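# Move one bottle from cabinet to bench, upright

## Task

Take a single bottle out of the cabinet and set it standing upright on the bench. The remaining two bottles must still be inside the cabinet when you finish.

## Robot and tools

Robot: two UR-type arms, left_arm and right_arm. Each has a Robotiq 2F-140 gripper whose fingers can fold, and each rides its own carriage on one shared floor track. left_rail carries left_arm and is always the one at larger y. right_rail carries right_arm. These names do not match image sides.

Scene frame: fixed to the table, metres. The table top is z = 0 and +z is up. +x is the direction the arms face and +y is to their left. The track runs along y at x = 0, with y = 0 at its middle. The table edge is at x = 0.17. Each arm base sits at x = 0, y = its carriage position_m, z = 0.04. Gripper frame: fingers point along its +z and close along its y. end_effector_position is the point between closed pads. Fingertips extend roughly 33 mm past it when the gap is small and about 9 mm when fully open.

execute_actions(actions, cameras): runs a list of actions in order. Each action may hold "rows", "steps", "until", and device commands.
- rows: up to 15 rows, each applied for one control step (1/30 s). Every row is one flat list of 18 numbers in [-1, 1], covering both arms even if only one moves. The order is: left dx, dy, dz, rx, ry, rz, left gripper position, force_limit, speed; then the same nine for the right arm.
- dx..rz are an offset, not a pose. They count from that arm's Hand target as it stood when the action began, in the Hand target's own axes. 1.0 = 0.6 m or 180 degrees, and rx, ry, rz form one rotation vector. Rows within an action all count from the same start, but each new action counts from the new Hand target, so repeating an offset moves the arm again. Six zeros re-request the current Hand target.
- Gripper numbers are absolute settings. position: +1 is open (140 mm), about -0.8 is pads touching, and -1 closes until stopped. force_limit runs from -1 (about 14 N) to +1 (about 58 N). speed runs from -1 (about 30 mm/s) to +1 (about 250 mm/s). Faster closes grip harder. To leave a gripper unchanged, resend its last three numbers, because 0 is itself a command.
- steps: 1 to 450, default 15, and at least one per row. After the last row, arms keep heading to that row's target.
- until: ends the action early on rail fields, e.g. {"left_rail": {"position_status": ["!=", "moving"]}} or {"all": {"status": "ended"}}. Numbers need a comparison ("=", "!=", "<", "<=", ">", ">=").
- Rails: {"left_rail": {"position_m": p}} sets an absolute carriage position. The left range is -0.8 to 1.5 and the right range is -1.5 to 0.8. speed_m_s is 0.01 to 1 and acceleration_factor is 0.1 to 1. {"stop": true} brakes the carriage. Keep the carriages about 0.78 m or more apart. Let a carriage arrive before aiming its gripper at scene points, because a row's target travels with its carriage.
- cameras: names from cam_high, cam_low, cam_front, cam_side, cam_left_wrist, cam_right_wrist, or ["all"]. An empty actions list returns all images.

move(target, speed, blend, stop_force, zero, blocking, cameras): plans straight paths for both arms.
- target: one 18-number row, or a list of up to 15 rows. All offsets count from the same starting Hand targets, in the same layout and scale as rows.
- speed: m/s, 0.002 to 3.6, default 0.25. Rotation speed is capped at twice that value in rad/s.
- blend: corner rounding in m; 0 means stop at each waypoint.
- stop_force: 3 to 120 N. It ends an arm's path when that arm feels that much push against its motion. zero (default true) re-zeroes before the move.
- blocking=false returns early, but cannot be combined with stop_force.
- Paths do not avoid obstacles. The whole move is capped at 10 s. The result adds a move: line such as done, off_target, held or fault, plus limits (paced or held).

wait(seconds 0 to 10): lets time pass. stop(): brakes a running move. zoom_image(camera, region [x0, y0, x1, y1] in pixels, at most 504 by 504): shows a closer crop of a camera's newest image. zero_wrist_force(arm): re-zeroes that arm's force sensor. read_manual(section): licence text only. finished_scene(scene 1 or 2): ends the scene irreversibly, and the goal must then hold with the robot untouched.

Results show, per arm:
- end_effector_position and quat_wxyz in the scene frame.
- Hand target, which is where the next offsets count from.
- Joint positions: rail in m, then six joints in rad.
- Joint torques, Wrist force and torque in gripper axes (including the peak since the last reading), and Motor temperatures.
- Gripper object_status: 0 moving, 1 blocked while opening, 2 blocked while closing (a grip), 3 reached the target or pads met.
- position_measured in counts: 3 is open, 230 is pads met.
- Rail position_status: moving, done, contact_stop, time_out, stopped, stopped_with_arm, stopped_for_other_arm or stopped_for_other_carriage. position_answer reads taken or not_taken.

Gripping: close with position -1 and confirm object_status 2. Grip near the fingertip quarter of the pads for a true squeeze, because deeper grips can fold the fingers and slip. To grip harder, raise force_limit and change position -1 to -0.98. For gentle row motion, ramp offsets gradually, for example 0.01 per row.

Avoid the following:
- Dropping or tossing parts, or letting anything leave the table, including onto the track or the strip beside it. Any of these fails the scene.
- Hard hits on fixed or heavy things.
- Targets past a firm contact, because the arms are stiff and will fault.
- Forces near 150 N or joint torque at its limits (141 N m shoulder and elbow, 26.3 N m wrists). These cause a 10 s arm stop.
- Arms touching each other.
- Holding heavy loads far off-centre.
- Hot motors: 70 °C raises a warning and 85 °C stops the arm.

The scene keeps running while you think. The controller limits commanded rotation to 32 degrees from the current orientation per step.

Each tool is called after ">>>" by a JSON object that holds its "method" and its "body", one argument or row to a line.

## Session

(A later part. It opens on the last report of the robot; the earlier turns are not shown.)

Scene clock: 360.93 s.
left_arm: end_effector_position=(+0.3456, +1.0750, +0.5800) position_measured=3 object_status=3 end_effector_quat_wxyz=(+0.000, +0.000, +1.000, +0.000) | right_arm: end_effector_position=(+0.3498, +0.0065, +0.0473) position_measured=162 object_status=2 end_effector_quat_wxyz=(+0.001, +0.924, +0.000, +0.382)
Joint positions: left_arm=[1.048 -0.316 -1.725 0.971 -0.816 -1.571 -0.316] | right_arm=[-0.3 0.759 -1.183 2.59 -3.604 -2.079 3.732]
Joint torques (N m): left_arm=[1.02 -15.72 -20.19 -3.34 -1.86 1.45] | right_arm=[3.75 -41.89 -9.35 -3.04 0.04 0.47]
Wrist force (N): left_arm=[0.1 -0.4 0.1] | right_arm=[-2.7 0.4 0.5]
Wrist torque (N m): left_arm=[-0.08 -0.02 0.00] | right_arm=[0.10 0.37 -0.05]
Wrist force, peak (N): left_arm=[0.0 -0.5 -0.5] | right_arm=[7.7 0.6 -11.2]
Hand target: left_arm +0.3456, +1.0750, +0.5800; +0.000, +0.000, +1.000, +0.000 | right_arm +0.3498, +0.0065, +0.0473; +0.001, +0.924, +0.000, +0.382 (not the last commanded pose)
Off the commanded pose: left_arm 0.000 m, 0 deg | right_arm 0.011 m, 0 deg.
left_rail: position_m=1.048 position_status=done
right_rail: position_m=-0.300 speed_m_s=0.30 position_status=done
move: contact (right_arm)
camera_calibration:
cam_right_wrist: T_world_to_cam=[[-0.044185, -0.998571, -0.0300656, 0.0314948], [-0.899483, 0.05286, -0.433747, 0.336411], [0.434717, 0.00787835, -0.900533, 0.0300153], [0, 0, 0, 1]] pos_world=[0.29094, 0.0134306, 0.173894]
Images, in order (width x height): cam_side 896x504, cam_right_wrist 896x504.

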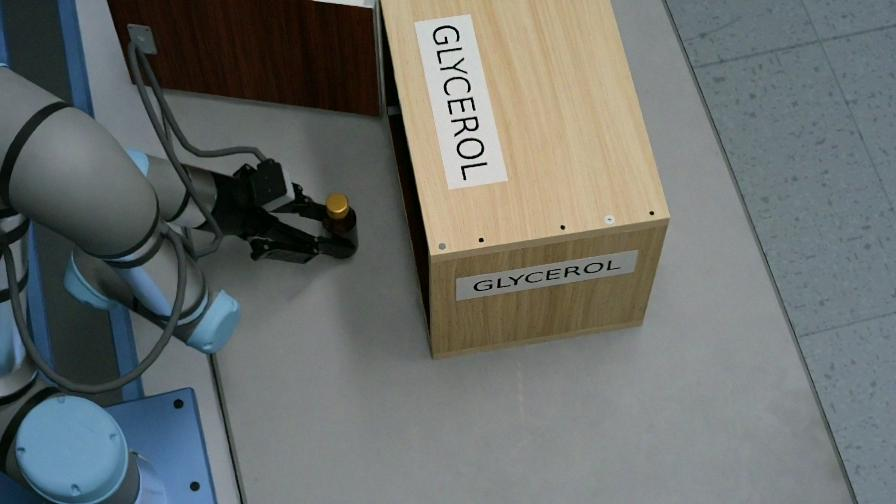

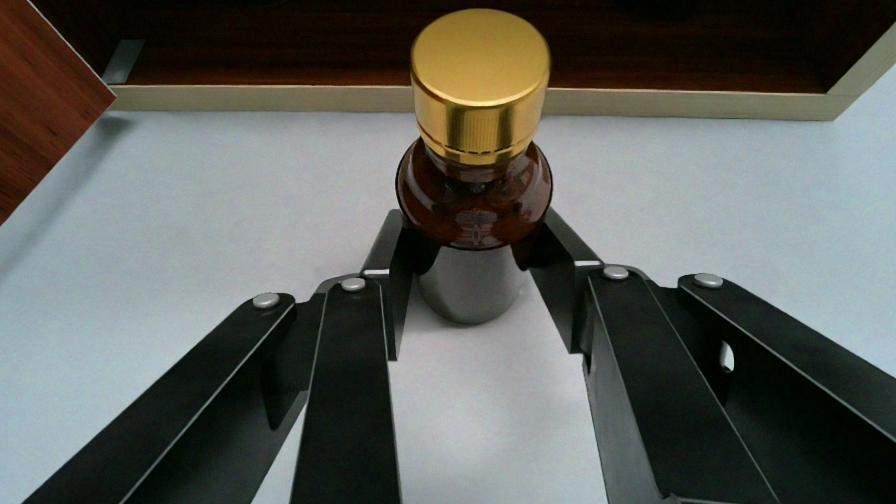

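>>> {"method": "execute_actions", "body": {
  "actions": [
    {"rows":[[0,0,0,0,0,0,1,1,1,0,0,0,0,0,0,0.2,-1,-1]],"steps":70}
  ],
  "cameras": ["cam_right_wrist"]
}}

>>> {"method": "move", "body": {
  "target": [0,0,0,0,0,0,1,1,1,0,0,-0.17,0,0,0,0.2,-1,-1],
  "speed": 0.15,
  "cameras": ["cam_right_wrist","cam_side","cam_front"]
}}

Scene clock: 372.87 s.
left_arm: end_effector_position=(+0.3456, +1.0750, +0.5800) position_measured=3 object_status=3 end_effector_quat_wxyz=(+0.000, +0.000, +1.000, +0.000) | right_arm: end_effector_position=(+0.3498, +0.0065, +0.0473) position_measured=104 object_status=3 end_effector_quat_wxyz=(+0.001, +0.924, +0.000, +0.382)
Joint positions: left_arm=[1.048 -0.316 -1.725 0.971 -0.816 -1.571 -0.316] | right_arm=[-0.3 0.759 -1.183 2.59 -3.604 -2.079 3.732]
Joint torques (N m): left_arm=[1.09 -16.09 -20.35 -3.36 -1.74 1.32] | right_arm=[-7.91 -30.57 -12.35 -1.72 -2.26 -1.04]
Wrist force (N): left_arm=[0.3 -0.1 -0.1] | right_arm=[-1.4 0.4 -0.6]
Wrist torque (N m): left_arm=[-0.02 -0.07 0.00] | right_arm=[0.12 0.35 -0.06]
Wrist force, peak (N): left_arm=[-0.3 -0.3 0.5] | right_arm=[-3.3 0.3 0.8]
Hand target: left_arm +0.3456, +1.0750, +0.5800; +0.000, +0.000, +1.000, +0.000 | right_arm +0.3498, +0.0065, +0.0473; +0.001, +0.924, +0.000, +0.382
Off the commanded pose: left_arm 0.000 m, 0 deg | right_arm 0.000 m, 0 deg.
left_rail: position_m=1.048 position_status=done
right_rail: position_m=-0.300 speed_m_s=0.30 position_status=done
camera_calibration:
cam_right_wrist: T_world_to_cam=[[-0.0442709, -0.998566, -0.0301114, 0.0315281], [-0.899439, 0.052958, -0.433826, 0.336411], [0.434798, 0.00787754, -0.900493, 0.0299844], [0, 0, 0, 1]] pos_world=[0.29094, 0.013431, 0.173894]
Images, in order (width x height): cam_right_wrist 896x504.

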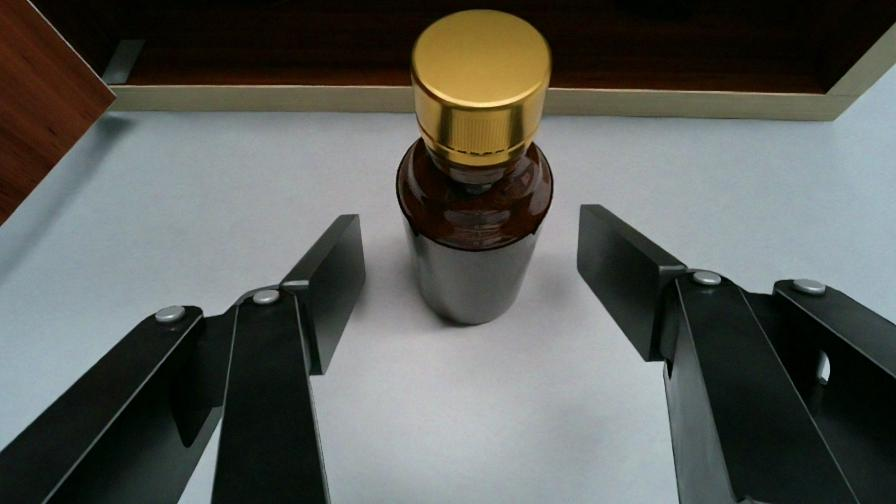

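Scene clock: 374.23 s.
left_arm: end_effector_position=(+0.3456, +1.0750, +0.5800) position_measured=3 object_status=3 end_effector_quat_wxyz=(+0.000, +0.000, +1.000, +0.000) | right_arm: end_effector_position=(+0.2777, +0.0066, +0.1195) position_measured=104 object_status=3 end_effector_quat_wxyz=(+0.001, +0.924, +0.000, +0.382)
Joint positions: left_arm=[1.048 -0.316 -1.725 0.971 -0.816 -1.571 -0.316] | right_arm=[-0.3 0.943 -1.576 2.616 -3.139 -2.181 3.915]
Joint torques (N m): left_arm=[0.29 -15.35 -20.5 -3.14 -1.72 1.32] | right_arm=[8.82 -30.91 -28.14 -1.38 -2.66 1.59]
Wrist force (N): left_arm=[-0.2 0.0 0.2] | right_arm=[-1.4 0.3 -0.8]
Wrist torque (N m): left_arm=[0.01 0.03 0.00] | right_arm=[0.11 0.31 -0.19]
Wrist force, peak (N): left_arm=[0.1 -0.4 -0.4] | right_arm=[-1.7 0.2 -2.5]
Hand target: left_arm +0.3456, +1.0750, +0.5800; +0.000, +0.000, +1.000, +0.000 | right_arm +0.2777, +0.0066, +0.1195; +0.001, +0.924, +0.000, +0.382
Off the commanded pose: left_arm 0.000 m, 0 deg | right_arm 0.000 m, 0 deg.
left_rail: position_m=1.048 position_status=done
right_rail: position_m=-0.300 speed_m_s=0.30 position_status=done
move: done
camera_calibration:
cam_right_wrist: T_world_to_cam=[[-0.0441378, -0.99857, -0.0301587, 0.0305927], [-0.899446, 0.0528587, -0.433824, 0.302881], [0.434798, 0.00797805, -0.900493, 0.126347], [0, 0, 0, 1]] pos_world=[0.21884, 0.0135311, 0.246094]
Images, in order (width x height): cam_front 896x504, cam_side 896x504, cam_right_wrist 896x504.

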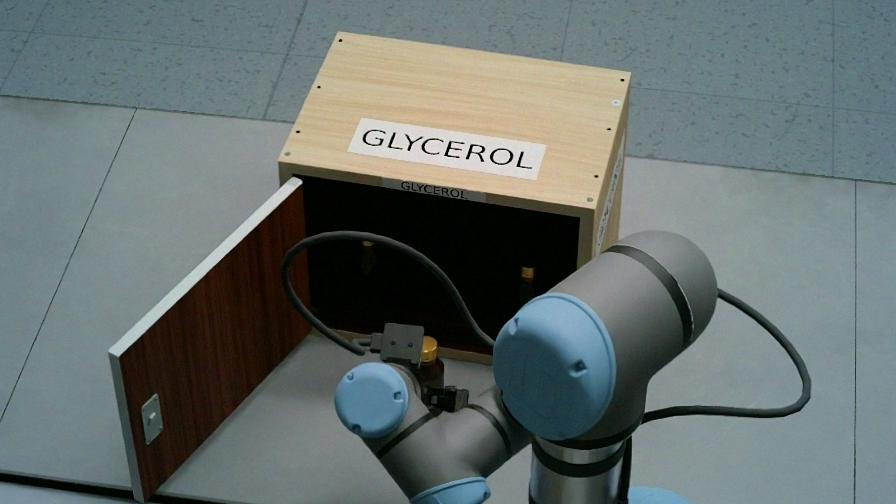

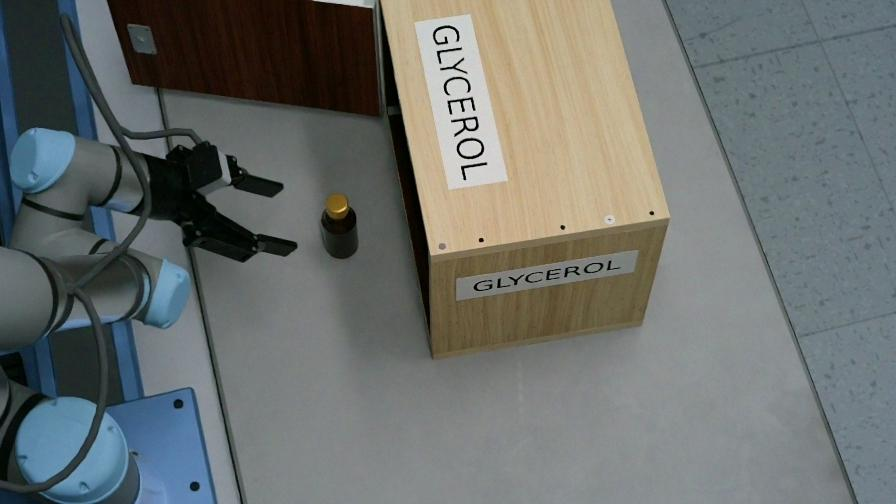

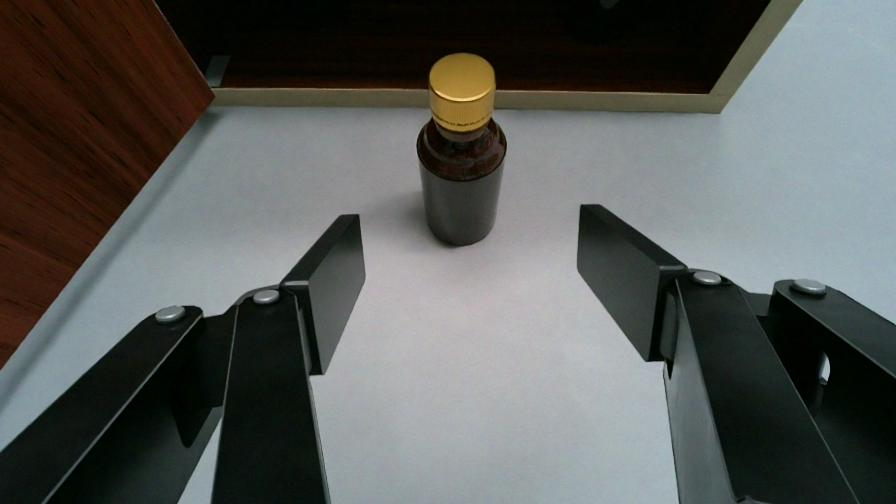

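>>> {"method": "move", "body": {
  "target": [0,0,0,0,0,0,1,1,1,0,0,0.17,0,0,0,0.2,-1,-1],
  "speed": 0.12
}}

>>> {"method": "execute_actions", "body": {
  "actions": [
    {"rows":[[0,0,0,0,0,0,1,1,1,0,0,0,0,0,0,-1,-0.2,-1]],"steps":90}
  ]
}}

>>> {"method": "move", "body": {
  "target": [0,0,0,0,0,0,1,1,1,0.0354,0,-0.0354,0,0,0,-1,-0.2,-1],
  "speed": 0.06,
  "cameras": ["cam_right_wrist"]
}}

Scene clock: 389.20 s.
left_arm: end_effector_position=(+0.3456, +1.0750, +0.5800) position_measured=3 object_status=3 end_effector_quat_wxyz=(+0.000, +0.000, +1.000, +0.000) | right_arm: end_effector_position=(+0.3498, +0.0065, +0.0473) position_measured=104 object_status=3 end_effector_quat_wxyz=(+0.001, +0.924, +0.000, +0.382)
Joint positions: left_arm=[1.048 -0.316 -1.725 0.971 -0.816 -1.571 -0.316] | right_arm=[-0.3 0.759 -1.183 2.59 -3.603 -2.079 3.732]
Joint torques (N m): left_arm=[0.82 -15.59 -20.34 -3.28 -1.71 1.41] | right_arm=[-9.02 -11.38 -19.61 -5.34 1.04 -1.07]
Wrist force (N): left_arm=[0.1 -0.2 -0.1] | right_arm=[-1.6 0.5 -1.2]
Wrist torque (N m): left_arm=[-0.04 -0.01 0.01] | right_arm=[0.13 0.38 0.00]
Wrist force, peak (N): left_arm=[-0.1 -0.5 -0.7] | right_arm=[-1.7 0.6 -2.1]
Hand target: left_arm +0.3456, +1.0750, +0.5800; +0.000, +0.000, +1.000, +0.000 | right_arm +0.3498, +0.0065, +0.0473; +0.001, +0.924, +0.000, +0.382
Off the commanded pose: left_arm 0.000 m, 0 deg | right_arm 0.000 m, 0 deg.
left_rail: position_m=1.048 position_status=done
right_rail: position_m=-0.300 speed_m_s=0.30 position_status=done
move: done

Scene clock: 392.40 s.
left_arm: end_effector_position=(+0.3456, +1.0750, +0.5800) position_measured=3 object_status=3 end_effector_quat_wxyz=(+0.000, +0.000, +1.000, +0.000) | right_arm: end_effector_position=(+0.3498, +0.0065, +0.0473) position_measured=162 object_status=2 end_effector_quat_wxyz=(+0.001, +0.924, +0.000, +0.382)
Joint positions: left_arm=[1.048 -0.316 -1.725 0.971 -0.816 -1.571 -0.316] | right_arm=[-0.3 0.759 -1.183 2.59 -3.604 -2.079 3.732]
Joint torques (N m): left_arm=[0.52 -16.63 -20.13 -3.34 -1.57 1.34] | right_arm=[-7.77 -12.88 -15.59 -1.15 0.94 -1.24]
Wrist force (N): left_arm=[-0.1 -0.2 0.4] | right_arm=[-0.5 0.5 -4.0]
Wrist torque (N m): left_arm=[-0.03 0.01 0.00] | right_arm=[0.17 0.39 0.05]
Wrist force, peak (N): left_arm=[-0.6 -0.3 0.2] | right_arm=[0.0 0.5 -4.5]
Hand target: left_arm +0.3456, +1.0750, +0.5800; +0.000, +0.000, +1.000, +0.000 | right_arm +0.3498, +0.0065, +0.0473; +0.001, +0.924, +0.000, +0.382
Off the commanded pose: left_arm 0.000 m, 0 deg | right_arm 0.000 m, 0 deg.
left_rail: position_m=1.048 position_status=done
right_rail: position_m=-0.300 speed_m_s=0.30 position_status=done

Scene clock: 393.40 s.
left_arm: end_effector_position=(+0.3456, +1.0750, +0.5800) position_measured=3 object_status=3 end_effector_quat_wxyz=(+0.000, +0.000, +1.000, +0.000) | right_arm: end_effector_position=(+0.3498, +0.0065, +0.0773) position_measured=162 object_status=2 end_effector_quat_wxyz=(+0.001, +0.924, +0.000, +0.382)
Joint positions: left_arm=[1.048 -0.316 -1.725 0.971 -0.816 -1.571 -0.316] | right_arm=[-0.3 0.759 -1.314 2.583 -3.466 -2.079 3.732]
Joint torques (N m): left_arm=[0.22 -15.32 -19.88 -3.18 -1.68 1.32] | right_arm=[0.73 -40.17 -23.18 -2.32 -1.35 1.62]
Wrist force (N): left_arm=[-0.1 -0.1 -0.1] | right_arm=[-3.4 0.2 0.6]
Wrist torque (N m): left_arm=[-0.02 0.01 0.00] | right_arm=[0.07 0.30 -0.09]
Wrist force, peak (N): left_arm=[0.2 -0.5 -0.5] | right_arm=[-0.1 0.7 -4.3]
Hand target: left_arm +0.3456, +1.0750, +0.5800; +0.000, +0.000, +1.000, +0.000 | right_arm +0.3498, +0.0065, +0.0773; +0.001, +0.924, +0.000, +0.382
Off the commanded pose: left_arm 0.000 m, 0 deg | right_arm 0.000 m, 0 deg.
left_rail: position_m=1.048 position_status=done
right_rail: position_m=-0.300 speed_m_s=0.30 position_status=done
move: done
camera_calibration:
cam_right_wrist: T_world_to_cam=[[-0.0442709, -0.998566, -0.0301114, 0.0324314], [-0.899439, 0.052958, -0.433826, 0.349426], [0.434798, 0.00787754, -0.900493, 0.0569992], [0, 0, 0, 1]] pos_world=[0.29094, 0.013431, 0.203894]
Images, in order (width x height): cam_right_wrist 896x504.

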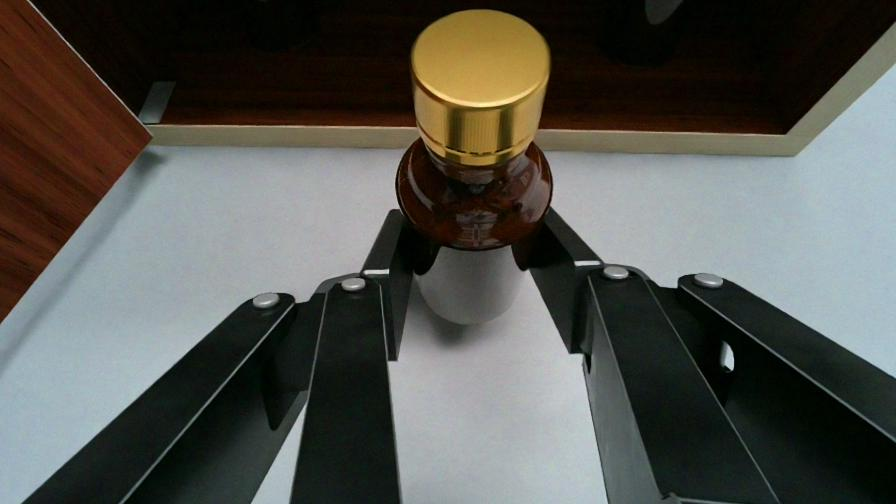

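>>> {"method": "execute_actions", "body": {
  "actions": [
    {"right_rail":{"position_m":-0.75,"speed_m_s":0.3,"acceleration_factor":0.4},"steps":200,"until":{"right_rail":{"position_status":["!=","moving"]}}}
  ]
}}

>>> {"method": "move", "body": {
  "target": [0,0,0,0,0,0,1,1,1,-0.026,0,0.026,0,0,0,-1,-0.2,-1],
  "speed": 0.06
}}

>>> {"method": "move", "body": {
  "target": [0,0,0,0,0,0,1,1,1,-0.02,0,0.02,0,0,0,-1,-0.2,-1],
  "speed": 0.015,
  "stop_force": 4,
  "cameras": ["cam_right_wrist","cam_front"]
}}

Scene clock: 404.73 s.
left_arm: end_effector_position=(+0.3456, +1.0750, +0.5800) position_measured=3 object_status=3 end_effector_quat_wxyz=(+0.000, +0.000, +1.000, +0.000) | right_arm: end_effector_position=(+0.3498, -0.4435, +0.0773) position_measured=162 object_status=2 end_effector_quat_wxyz=(+0.001, +0.924, +0.000, +0.382)
Joint positions: left_arm=[1.048 -0.316 -1.725 0.971 -0.816 -1.571 -0.316] | right_arm=[-0.75 0.759 -1.314 2.582 -3.466 -2.079 3.732]
Joint torques (N m): left_arm=[1.29 -16.05 -20.39 -3.17 -1.61 1.35] | right_arm=[5.66 -34.34 -5.58 -3.3 -2.65 1.46]
Wrist force (N): left_arm=[0.1 -0.2 0.1] | right_arm=[-3.5 0.4 0.8]
Wrist torque (N m): left_arm=[-0.04 -0.04 0.00] | right_arm=[0.11 0.34 -0.09]
Wrist force, peak (N): left_arm=[-0.1 -0.5 -0.6] | right_arm=[-3.9 0.4 0.9]
Hand target: left_arm +0.3456, +1.0750, +0.5800; +0.000, +0.000, +1.000, +0.000 | right_arm +0.3498, -0.4435, +0.0773; +0.001, +0.924, +0.000, +0.382
Tool commands: left_gripper/position=+1.0 left_gripper/force_limit=+1.0 left_gripper/speed=+1.0 right_gripper/position=-1.0 right_gripper/force_limit=-0.2 right_gripper/speed=-1.0
Off the commanded pose: left_arm 0.000 m, 0 deg | right_arm 0.000 m, 0 deg.
left_rail: position_m=1.048 position_status=done
right_rail: position_m=-0.750 speed_m_s=0.30 position_status=done

Scene clock: 405.67 s.
left_arm: end_effector_position=(+0.3456, +1.0750, +0.5800) position_measured=3 object_status=3 end_effector_quat_wxyz=(+0.000, +0.000, +1.000, +0.000) | right_arm: end_effector_position=(+0.3498, -0.4435, +0.0553) position_measured=162 object_status=2 end_effector_quat_wxyz=(+0.001, +0.924, +0.000, +0.382)
Joint positions: left_arm=[1.048 -0.316 -1.725 0.971 -0.816 -1.571 -0.316] | right_arm=[-0.75 0.759 -1.219 2.589 -3.567 -2.079 3.732]
Joint torques (N m): left_arm=[0.28 -16.5 -20.85 -3.26 -1.64 1.48] | right_arm=[4.06 -13.1 4.02 -6 0.26 -1.18]
Wrist force (N): left_arm=[0.1 -0.1 0.2] | right_arm=[-3.4 0.2 0.6]
Wrist torque (N m): left_arm=[-0.02 -0.03 0.00] | right_arm=[0.08 0.34 -0.12]
Wrist force, peak (N): left_arm=[-0.3 -0.4 -0.1] | right_arm=[-4.1 0.2 1.1]
Hand target: left_arm +0.3456, +1.0750, +0.5800; +0.000, +0.000, +1.000, +0.000 | right_arm +0.3498, -0.4435, +0.0553; +0.001, +0.924, +0.000, +0.382
Off the commanded pose: left_arm 0.000 m, 0 deg | right_arm 0.000 m, 0 deg.
left_rail: position_m=1.048 position_status=done
right_rail: position_m=-0.750 speed_m_s=0.30 position_status=done
move: done

Scene clock: 407.37 s.
left_arm: end_effector_position=(+0.3456, +1.0750, +0.5800) position_measured=3 object_status=3 end_effector_quat_wxyz=(+0.000, +0.000, +1.000, +0.000) | right_arm: end_effector_position=(+0.3497, -0.4435, +0.0473) position_measured=162 object_status=2 end_effector_quat_wxyz=(+0.001, +0.924, +0.000, +0.382)
Joint positions: left_arm=[1.048 -0.316 -1.725 0.971 -0.816 -1.571 -0.316] | right_arm=[-0.75 0.759 -1.184 2.59 -3.603 -2.079 3.732]
Joint torques (N m): left_arm=[0.31 -15.85 -20.77 -3.11 -1.65 1.36] | right_arm=[-1.11 -42.09 -4.79 -3.29 0.31 -0.01]
Wrist force (N): left_arm=[0.2 -0.3 0.0] | right_arm=[-2.1 0.2 -0.2]
Wrist torque (N m): left_arm=[-0.06 -0.05 0.00] | right_arm=[0.08 0.38 -0.10]
Wrist force, peak (N): left_arm=[0.3 0.1 -0.6] | right_arm=[8.4 0.7 -10.1]
Hand target: left_arm +0.3456, +1.0750, +0.5800; +0.000, +0.000, +1.000, +0.000 | right_arm +0.3498, -0.4435, +0.0473; +0.001, +0.924, +0.000, +0.382 (not the last commanded pose)
Off the commanded pose: left_arm 0.000 m, 0 deg | right_arm 0.009 m, 0 deg.
left_rail: position_m=1.048 position_status=done
right_rail: position_m=-0.750 speed_m_s=0.30 position_status=done
move: contact (right_arm)
camera_calibration:
cam_right_wrist: T_world_to_cam=[[-0.0442303, -0.998572, -0.0299684, -0.417867], [-0.899538, 0.0528576, -0.433632, 0.360193], [0.434597, 0.00777803, -0.900591, 0.0335623], [0, 0, 0, 1]] pos_world=[0.290939, -0.43657, 0.173894]
Images, in order (width x height): cam_front 896x504, cam_right_wrist 896x504.

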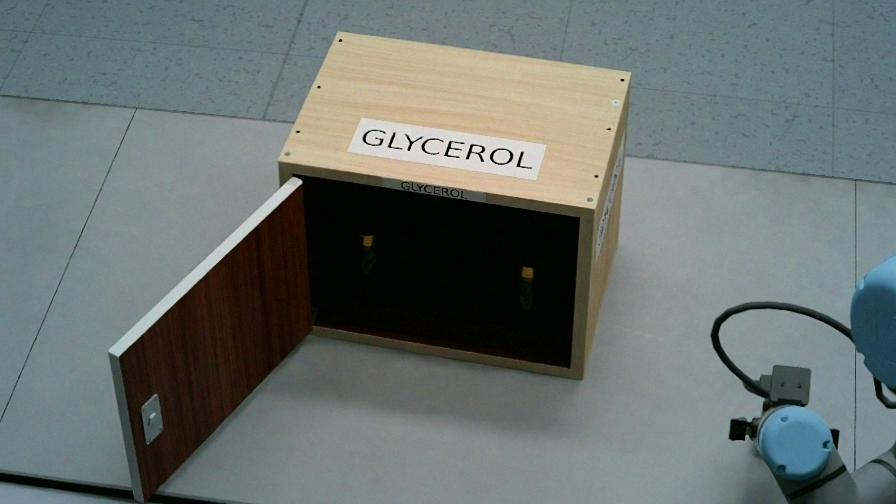

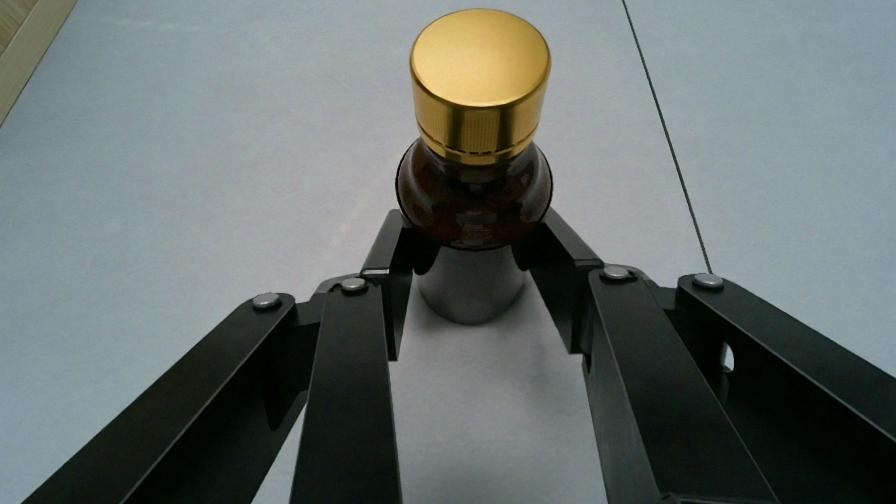

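>>> {"method": "execute_actions", "body": {
  "actions": [
    {"rows":[[0,0,0,0,0,0,1,1,1,0,0,0,0,0,0,0.2,-1,-1]],"steps":70}
  ]
}}

>>> {"method": "move", "body": {
  "target": [0,0,0,0,0,0,-0.8,-1,0,0,0,-0.17,0,0,0,0.2,-1,-1],
  "speed": 0.15,
  "cameras": ["cam_right_wrist"]
}}

>>> {"method": "execute_actions", "body": {
  "actions": [
    {"left_rail":{"position_m":0.6,"speed_m_s":0.5},"steps":200,"until":{"left_rail":{"position_status":["!=","moving"]}}}
  ]
}}

>>> {"method": "move", "body": {
  "target": [
    [0.098,-0.545,0.2,0,0,0,-0.8,-1,0,0,0,0,0,0,0,0.2,-1,-1],
    [0.098,-0.545,0.633,0,0,0,-0.8,-1,0,0,0,0,0,0,0,0.2,-1,-1]
  ],
  "blend": [0.02,0],
  "cameras": ["cam_front","cam_left_wrist"]
}}

Scene clock: 433.97 s.
left_arm: end_effector_position=(+0.3456, +1.0750, +0.5800) position_measured=3 object_status=3 end_effector_quat_wxyz=(+0.000, +0.000, +1.000, +0.000) | right_arm: end_effector_position=(+0.3498, -0.4435, +0.0473) position_measured=104 object_status=3 end_effector_quat_wxyz=(+0.001, +0.924, +0.000, +0.382)
Joint positions: left_arm=[1.048 -0.316 -1.725 0.971 -0.816 -1.571 -0.316] | right_arm=[-0.75 0.759 -1.184 2.59 -3.603 -2.079 3.732]
Joint torques (N m): left_arm=[-0.18 -16.83 -19.73 -3.2 -1.59 1.35] | right_arm=[-2.07 -35.92 -12.63 -3.67 0.45 -0.99]
Wrist force (N): left_arm=[-0.1 -0.4 -0.1] | right_arm=[-1.8 0.2 -1.2]
Wrist torque (N m): left_arm=[-0.08 0.01 0.00] | right_arm=[0.08 0.43 -0.12]
Wrist force, peak (N): left_arm=[-0.3 -0.6 -0.2] | right_arm=[-2.8 0.4 0.0]
Hand target: left_arm +0.3456, +1.0750, +0.5800; +0.000, +0.000, +1.000, +0.000 | right_arm +0.3498, -0.4435, +0.0473; +0.001, +0.924, +0.000, +0.382
Off the commanded pose: left_arm 0.000 m, 0 deg | right_arm 0.000 m, 0 deg.
left_rail: position_m=1.048 position_status=done
right_rail: position_m=-0.750 speed_m_s=0.30 position_status=done

Scene clock: 435.33 s.
left_arm: end_effector_position=(+0.3456, +1.0750, +0.5800) position_measured=229 object_status=3 end_effector_quat_wxyz=(+0.000, +0.000, +1.000, +0.000) | right_arm: end_effector_position=(+0.2777, -0.4434, +0.1195) position_measured=104 object_status=3 end_effector_quat_wxyz=(+0.001, +0.924, +0.000, +0.382)
Joint positions: left_arm=[1.048 -0.316 -1.725 0.971 -0.816 -1.571 -0.316] | right_arm=[-0.75 0.943 -1.576 2.615 -3.139 -2.18 3.915]
Joint torques (N m): left_arm=[0.2 -16.72 -19.6 -3.28 -1.44 1.32] | right_arm=[8.74 -31.43 -26.92 -1.47 -2.68 1.54]
Wrist force (N): left_arm=[-0.2 0.1 0.1] | right_arm=[-1.5 0.1 -1.2]
Wrist torque (N m): left_arm=[0.02 0.03 0.00] | right_arm=[0.04 0.32 -0.19]
Wrist force, peak (N): left_arm=[-0.1 -0.3 -0.6] | right_arm=[-1.5 0.4 -3.0]
Hand target: left_arm +0.3456, +1.0750, +0.5800; +0.000, +0.000, +1.000, +0.000 | right_arm +0.2777, -0.4434, +0.1195; +0.001, +0.924, +0.000, +0.382
Off the commanded pose: left_arm 0.000 m, 0 deg | right_arm 0.000 m, 0 deg.
left_rail: position_m=1.048 position_status=done
right_rail: position_m=-0.750 speed_m_s=0.30 position_status=done
move: done
camera_calibration:
cam_right_wrist: T_world_to_cam=[[-0.0441863, -0.998571, -0.030063, -0.418678], [-0.899501, 0.0528597, -0.433709, 0.326646], [0.434678, 0.00787771, -0.900551, 0.129933], [0, 0, 0, 1]] pos_world=[0.218839, -0.436369, 0.246094]
Images, in order (width x height): cam_right_wrist 896x504.

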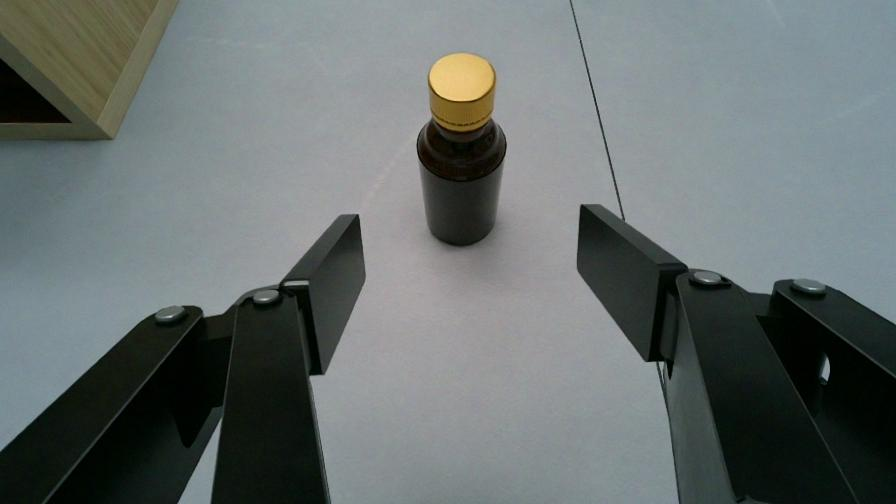

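Scene clock: 437.00 s.
left_arm: end_effector_position=(+0.3456, +0.6273, +0.5800) position_measured=229 object_status=3 end_effector_quat_wxyz=(+0.000, +0.000, +1.000, +0.000) | right_arm: end_effector_position=(+0.2777, -0.4434, +0.1195) position_measured=104 object_status=3 end_effector_quat_wxyz=(+0.001, +0.924, +0.000, +0.382)
Joint positions: left_arm=[0.6 -0.316 -1.725 0.971 -0.816 -1.571 -0.316] | right_arm=[-0.75 0.943 -1.576 2.615 -3.139 -2.181 3.915]
Joint torques (N m): left_arm=[1.05 -16.82 -20.06 -3.29 -1.47 1.08] | right_arm=[9.24 -30.27 -27.51 -1.44 -2.48 1.24]
Wrist force (N): left_arm=[-0.1 0.1 0.0] | right_arm=[-1.8 0.0 -1.2]
Wrist torque (N m): left_arm=[0.03 0.01 0.01] | right_arm=[0.04 0.41 -0.19]
Wrist force, peak (N): left_arm=[-0.1 2.2 0.0] | right_arm=[-1.9 0.3 -1.5]
Hand target: left_arm +0.3456, +0.6273, +0.5800; +0.000, +0.000, +1.000, +0.000 | right_arm +0.2777, -0.4434, +0.1195; +0.001, +0.924, +0.000, +0.382
Tool commands: left_gripper/position=-0.8 left_gripper/force_limit=-1.0 left_gripper/speed=+0.0 right_gripper/position=+0.2 right_gripper/force_limit=-1.0 right_gripper/speed=-1.0
Off the commanded pose: left_arm 0.000 m, 0 deg | right_arm 0.000 m, 0 deg.
left_rail: position_m=0.600 speed_m_s=0.50 position_status=done
right_rail: position_m=-0.750 speed_m_s=0.30 position_status=done

Scene clock: 440.10 s.
left_arm: end_effector_position=(+0.2868, +0.3002, +0.2002) position_measured=229 object_status=3 end_effector_quat_wxyz=(+0.000, +0.000, +1.000, +0.000) | right_arm: end_effector_position=(+0.2777, -0.4434, +0.1195) position_measured=104 object_status=3 end_effector_quat_wxyz=(+0.001, +0.924, +0.000, +0.382)
Joint positions: left_arm=[0.6 -1.135 -1.77 2.048 -1.849 -1.571 -1.135] | right_arm=[-0.75 0.943 -1.576 2.615 -3.139 -2.181 3.915]
Joint torques (N m): left_arm=[7.63 -6.82 -18.32 -4.41 1.37 1.6] | right_arm=[8.72 -30.87 -28.04 -1.67 -2.68 1.52]
Wrist force (N): left_arm=[-0.6 3.1 -2.6] | right_arm=[-1.4 -0.4 -1.1]
Wrist torque (N m): left_arm=[0.31 0.00 -0.03] | right_arm=[-0.06 0.31 -0.18]
Wrist force, peak (N): left_arm=[-4.1 8.2 -7.7] | right_arm=[-1.7 0.3 -1.8]
Hand target: left_arm +0.2868, +0.3002, +0.2002; +0.000, +0.000, +1.000, +0.000 | right_arm +0.2777, -0.4434, +0.1195; +0.001, +0.924, +0.000, +0.382
Off the commanded pose: left_arm 0.000 m, 0 deg | right_arm 0.000 m, 0 deg.
left_rail: position_m=0.600 speed_m_s=0.50 position_status=done
right_rail: position_m=-0.750 speed_m_s=0.30 position_status=done
move: done
camera_calibration:
cam_left_wrist: T_world_to_cam=[[-0.00496168, 0.999435, 0.0332474, -0.303937], [0.942687, -0.00641817, 0.333616, -0.338947], [0.333641, 0.0329972, -0.942123, 0.225409], [0, 0, 0, 1]] pos_world=[0.242808, 0.294152, 0.335546]
Images, in order (width x height): cam_front 896x504, cam_left_wrist 896x504.

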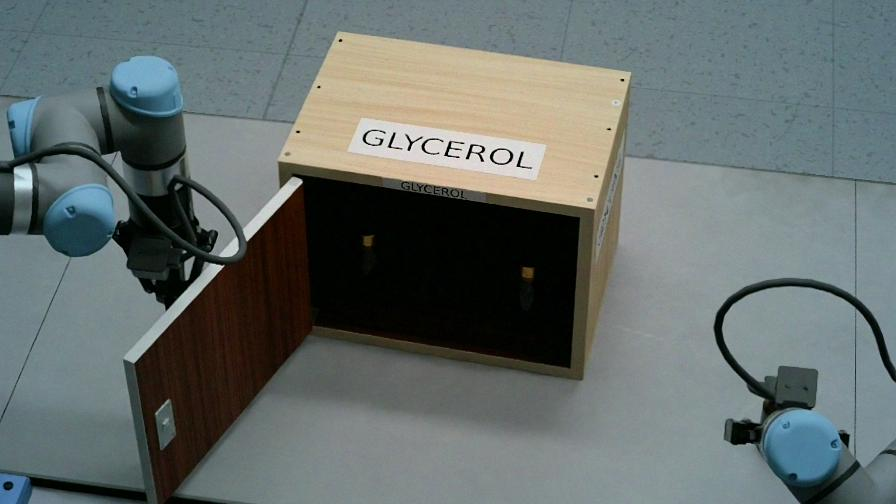

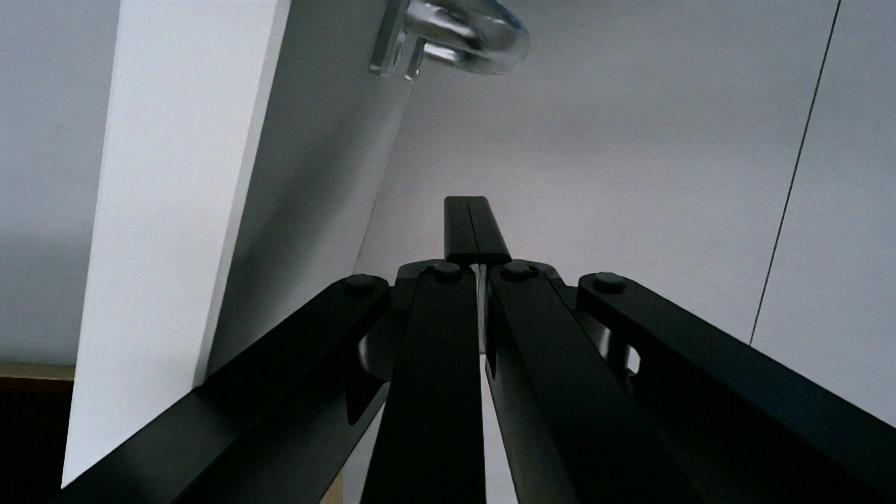

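>>> {"method": "move", "body": {
  "target": [
    [0.037,-0.185,0,0,0,0,-0.8,-1,0,0,0,0,0,0,0,0.2,-1,-1],
    [0.033,-0.268,0,0,0,0,-0.8,-1,0,0,0,0,0,0,0,0.2,-1,-1],
    [0.008,-0.347,0,0,0,0,-0.8,-1,0,0,0,0,0,0,0,0.2,-1,-1],
    [-0.037,-0.417,0,0,0,0,-0.8,-1,0,0,0,0,0,0,0,0.2,-1,-1],
    [-0.097,-0.473,0,0,0,0,-0.8,-1,0,0,0,0,0,0,0,0.2,-1,-1],
    [-0.172,-0.512,0,0,0,0,-0.8,-1,0,0,0,0,0,0,0,0.2,-1,-1],
    [-0.215,-0.53,0,0,0,0,-0.8,-1,0,0,0,0,0,0,0,0.2,-1,-1]
  ],
  "speed": 0.1,
  "blend": [0.01,0.01,0.01,0.01,0.01,0.01,0],
  "cameras": ["cam_front","cam_left_wrist"]
}}

>>> {"method": "move", "body": {
  "target": [-0.055,0,0,0,0,0,-0.8,-1,0,0,0,0,0,0,0,0.2,-1,-1],
  "speed": 0.03,
  "stop_force": 18,
  "cameras": ["cam_front","cam_left_wrist"]
}}

Scene clock: 456.00 s.
left_arm: end_effector_position=(+0.4158, -0.0177, +0.2002) position_measured=229 object_status=3 end_effector_quat_wxyz=(+0.000, +0.000, +1.000, +0.000) | right_arm: end_effector_position=(+0.2777, -0.4434, +0.1195) position_measured=104 object_status=3 end_effector_quat_wxyz=(+0.001, +0.924, +0.000, +0.382)
Joint positions: left_arm=[0.6 -1.158 -0.963 1.065 -1.673 -1.571 -1.158] | right_arm=[-0.75 0.943 -1.576 2.615 -3.139 -2.181 3.915]
Joint torques (N m): left_arm=[8.83 -47.96 -35.26 -1.69 -1.65 1.37] | right_arm=[8.97 -30.04 -27.24 -1.47 -2.46 1.19]
Wrist force (N): left_arm=[2.9 1.1 0.3] | right_arm=[-1.4 0.0 -1.3]
Wrist torque (N m): left_arm=[-0.02 -0.31 -0.02] | right_arm=[0.03 0.31 -0.18]
Wrist force, peak (N): left_arm=[-1.1 5.6 -3.3] | right_arm=[-1.7 0.0 -1.9]
Hand target: left_arm +0.4158, -0.0178, +0.2002; +0.000, +0.000, +1.000, +0.000 | right_arm +0.2777, -0.4434, +0.1195; +0.001, +0.924, +0.000, +0.382
Off the commanded pose: left_arm 0.000 m, 0 deg | right_arm 0.000 m, 0 deg.
left_rail: position_m=0.600 speed_m_s=0.50 position_status=done
right_rail: position_m=-0.750 speed_m_s=0.30 position_status=done
move: done
camera_calibration:
cam_left_wrist: T_world_to_cam=[[-0.00496168, 0.999435, 0.0332474, 0.0144234], [0.942687, -0.00641817, 0.333616, -0.462594], [0.333641, 0.0329972, -0.942123, 0.192859], [0, 0, 0, 1]] pos_world=[0.371808, -0.023748, 0.335546]
Images, in order (width x height): cam_front 896x504, cam_left_wrist 896x504.

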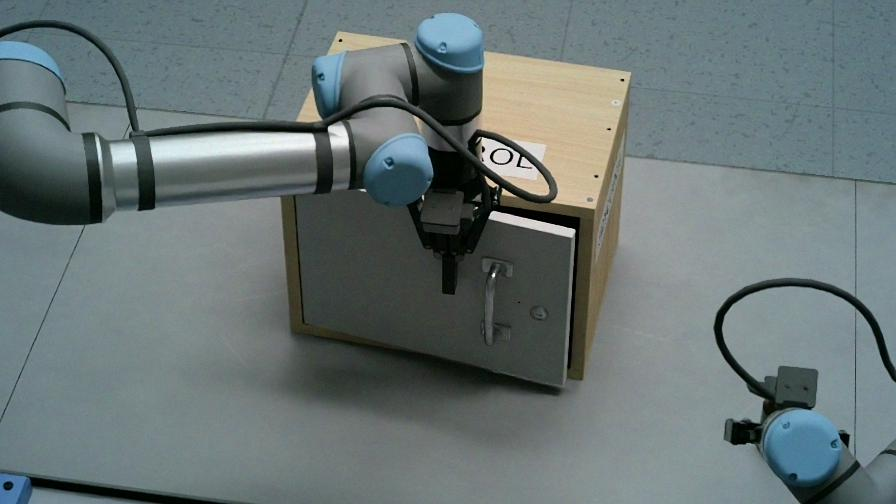

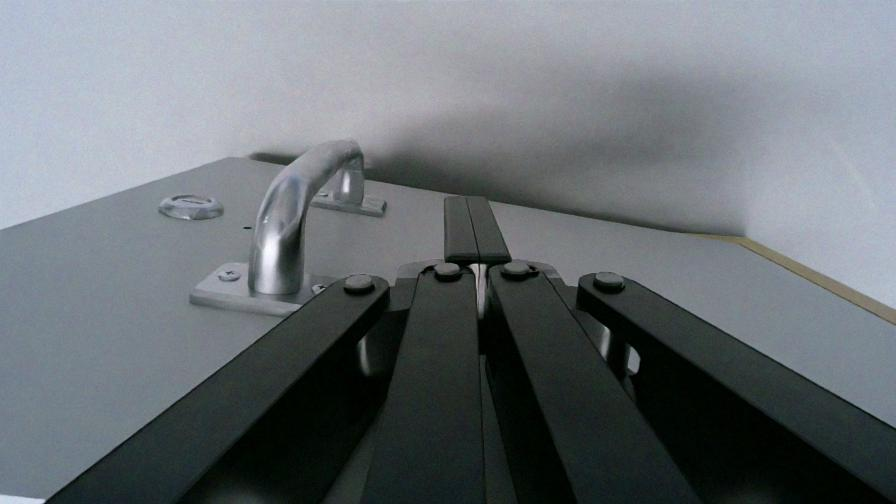

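Scene clock: 457.93 s.
left_arm: end_effector_position=(+0.4401, -0.0177, +0.2002) position_measured=229 object_status=3 end_effector_quat_wxyz=(+0.000, +0.000, +1.000, +0.000) | right_arm: end_effector_position=(+0.2777, -0.4434, +0.1195) position_measured=104 object_status=3 end_effector_quat_wxyz=(+0.001, +0.924, +0.000, +0.382)
Joint positions: left_arm=[0.6 -1.128 -0.925 1.003 -1.649 -1.571 -1.129] | right_arm=[-0.75 0.943 -1.576 2.615 -3.139 -2.181 3.915]
Joint torques (N m): left_arm=[-8.39 -67.52 -18.29 -4.21 -1.34 -1.31] | right_arm=[9.19 -30.2 -27.64 -1.64 -2.63 1.23]
Wrist force (N): left_arm=[-0.2 -0.6 -0.9] | right_arm=[-1.6 0.0 -1.4]
Wrist torque (N m): left_arm=[-0.17 0.03 -0.03] | right_arm=[0.04 0.35 -0.19]
Wrist force, peak (N): left_arm=[23.2 -1.8 -2.1] | right_arm=[-1.9 0.1 -1.6]
Hand target: left_arm +0.4400, -0.0177, +0.2002; +0.000, +0.000, +1.000, +0.000 (not the last commanded pose) | right_arm +0.2777, -0.4434, +0.1195; +0.001, +0.924, +0.000, +0.382
Off the commanded pose: left_arm 0.009 m, 0 deg | right_arm 0.000 m, 0 deg.
left_rail: position_m=0.600 speed_m_s=0.50 position_status=done
right_rail: position_m=-0.750 speed_m_s=0.30 position_status=done
move: contact (left_arm)
camera_calibration:
cam_left_wrist: T_world_to_cam=[[-0.00502543, 0.999439, 0.0331188, 0.0146149], [0.942656, -0.00631827, 0.333707, -0.485484], [0.333729, 0.0328967, -0.942095, 0.184611], [0, 0, 0, 1]] pos_world=[0.396107, -0.0237472, 0.335446]
Images, in order (width x height): cam_front 896x504, cam_left_wrist 896x504.

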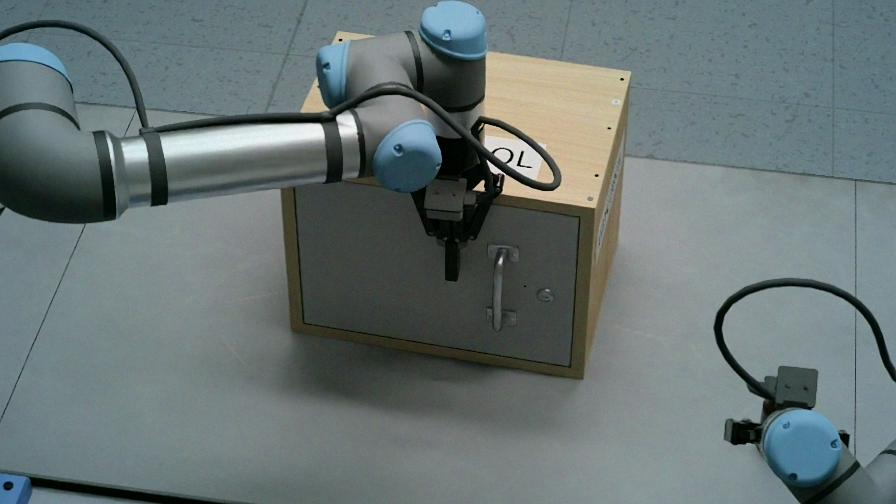

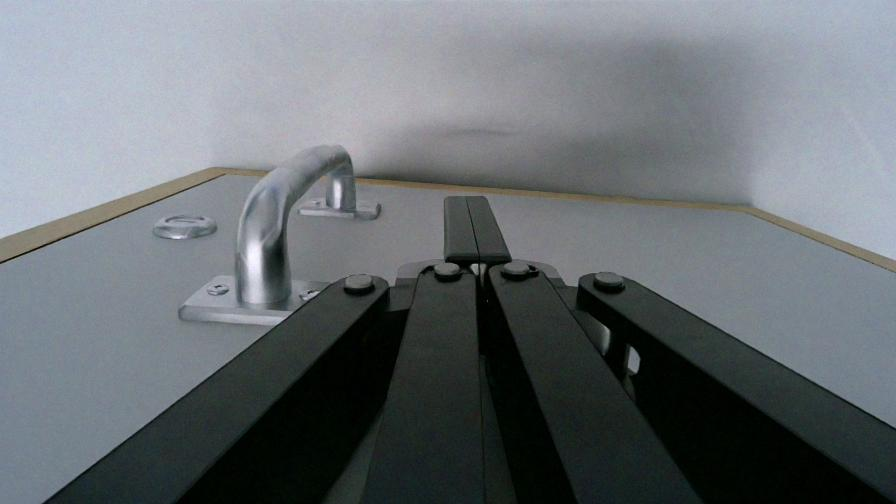

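Closed. Back off and check.

>>> {"method": "move", "body": {
  "target": [0.15,0,-0.05,0,0,0,-0.8,-1,0,0,0,0,0,0,0,0.2,-1,-1],
  "speed": 0.2,
  "cameras": ["cam_front","cam_right_wrist"]
}}

Scene clock: 463.03 s.
left_arm: end_effector_position=(+0.3501, -0.0177, +0.2302) position_measured=229 object_status=3 end_effector_quat_wxyz=(+0.000, +0.000, +1.000, +0.000) | right_arm: end_effector_position=(+0.2777, -0.4434, +0.1195) position_measured=104 object_status=3 end_effector_quat_wxyz=(+0.001, +0.924, +0.000, +0.382)
Joint positions: left_arm=[0.6 -1.244 -1.063 1.146 -1.654 -1.571 -1.244] | right_arm=[-0.75 0.943 -1.576 2.615 -3.139 -2.181 3.915]
Joint torques (N m): left_arm=[-7.56 -61.44 -20.2 -4.11 1.89 -1.32] | right_arm=[8.51 -29.56 -28.25 -1.76 -2.62 1.28]
Wrist force (N): left_arm=[-0.1 -0.9 -0.7] | right_arm=[-1.7 0.0 -1.5]
Wrist torque (N m): left_arm=[-0.20 0.03 0.01] | right_arm=[0.03 0.37 -0.18]
Wrist force, peak (N): left_arm=[1.8 -1.3 -1.2] | right_arm=[-1.9 -0.2 -1.6]
Hand target: left_arm +0.3500, -0.0177, +0.2302; +0.000, +0.000, +1.000, +0.000 | right_arm +0.2777, -0.4434, +0.1195; +0.001, +0.924, +0.000, +0.382
Off the commanded pose: left_arm 0.000 m, 0 deg | right_arm 0.000 m, 0 deg.
left_rail: position_m=0.600 speed_m_s=0.50 position_status=done
right_rail: position_m=-0.750 speed_m_s=0.30 position_status=done
move: done
camera_calibration:
cam_right_wrist: T_world_to_cam=[[-0.0441863, -0.998571, -0.030063, -0.418678], [-0.899501, 0.0528597, -0.433709, 0.326646], [0.434678, 0.00787771, -0.900551, 0.129933], [0, 0, 0, 1]] pos_world=[0.218839, -0.436369, 0.246094]
Images, in order (width x height): cam_front 896x504, cam_right_wrist 896x504.

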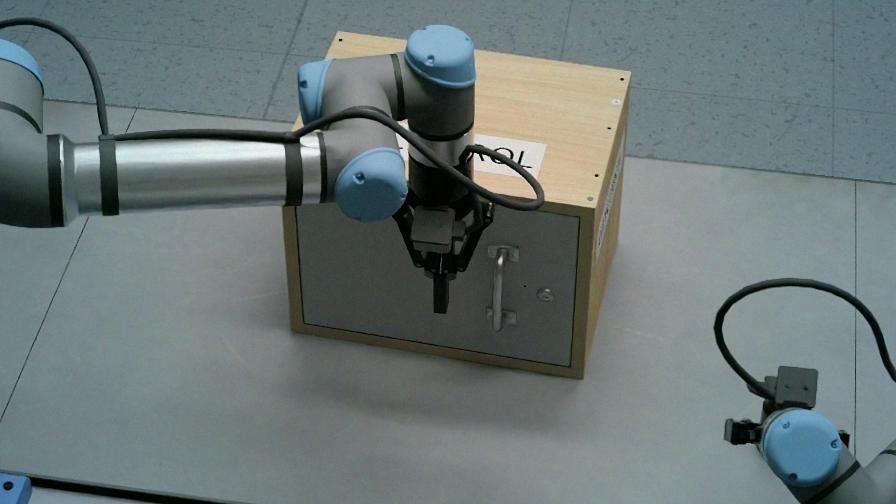

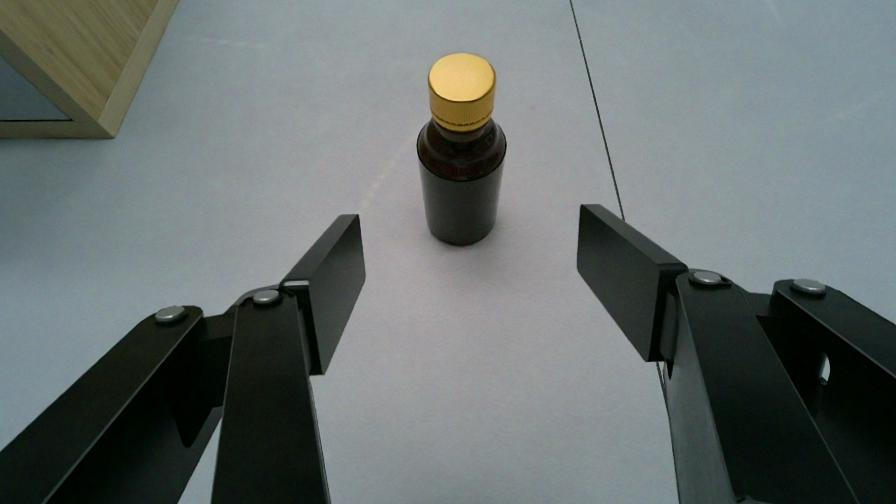

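>>> {"method": "finished_scene", "body": {
  "scene": 1
}}

The scene is finished: the task was done.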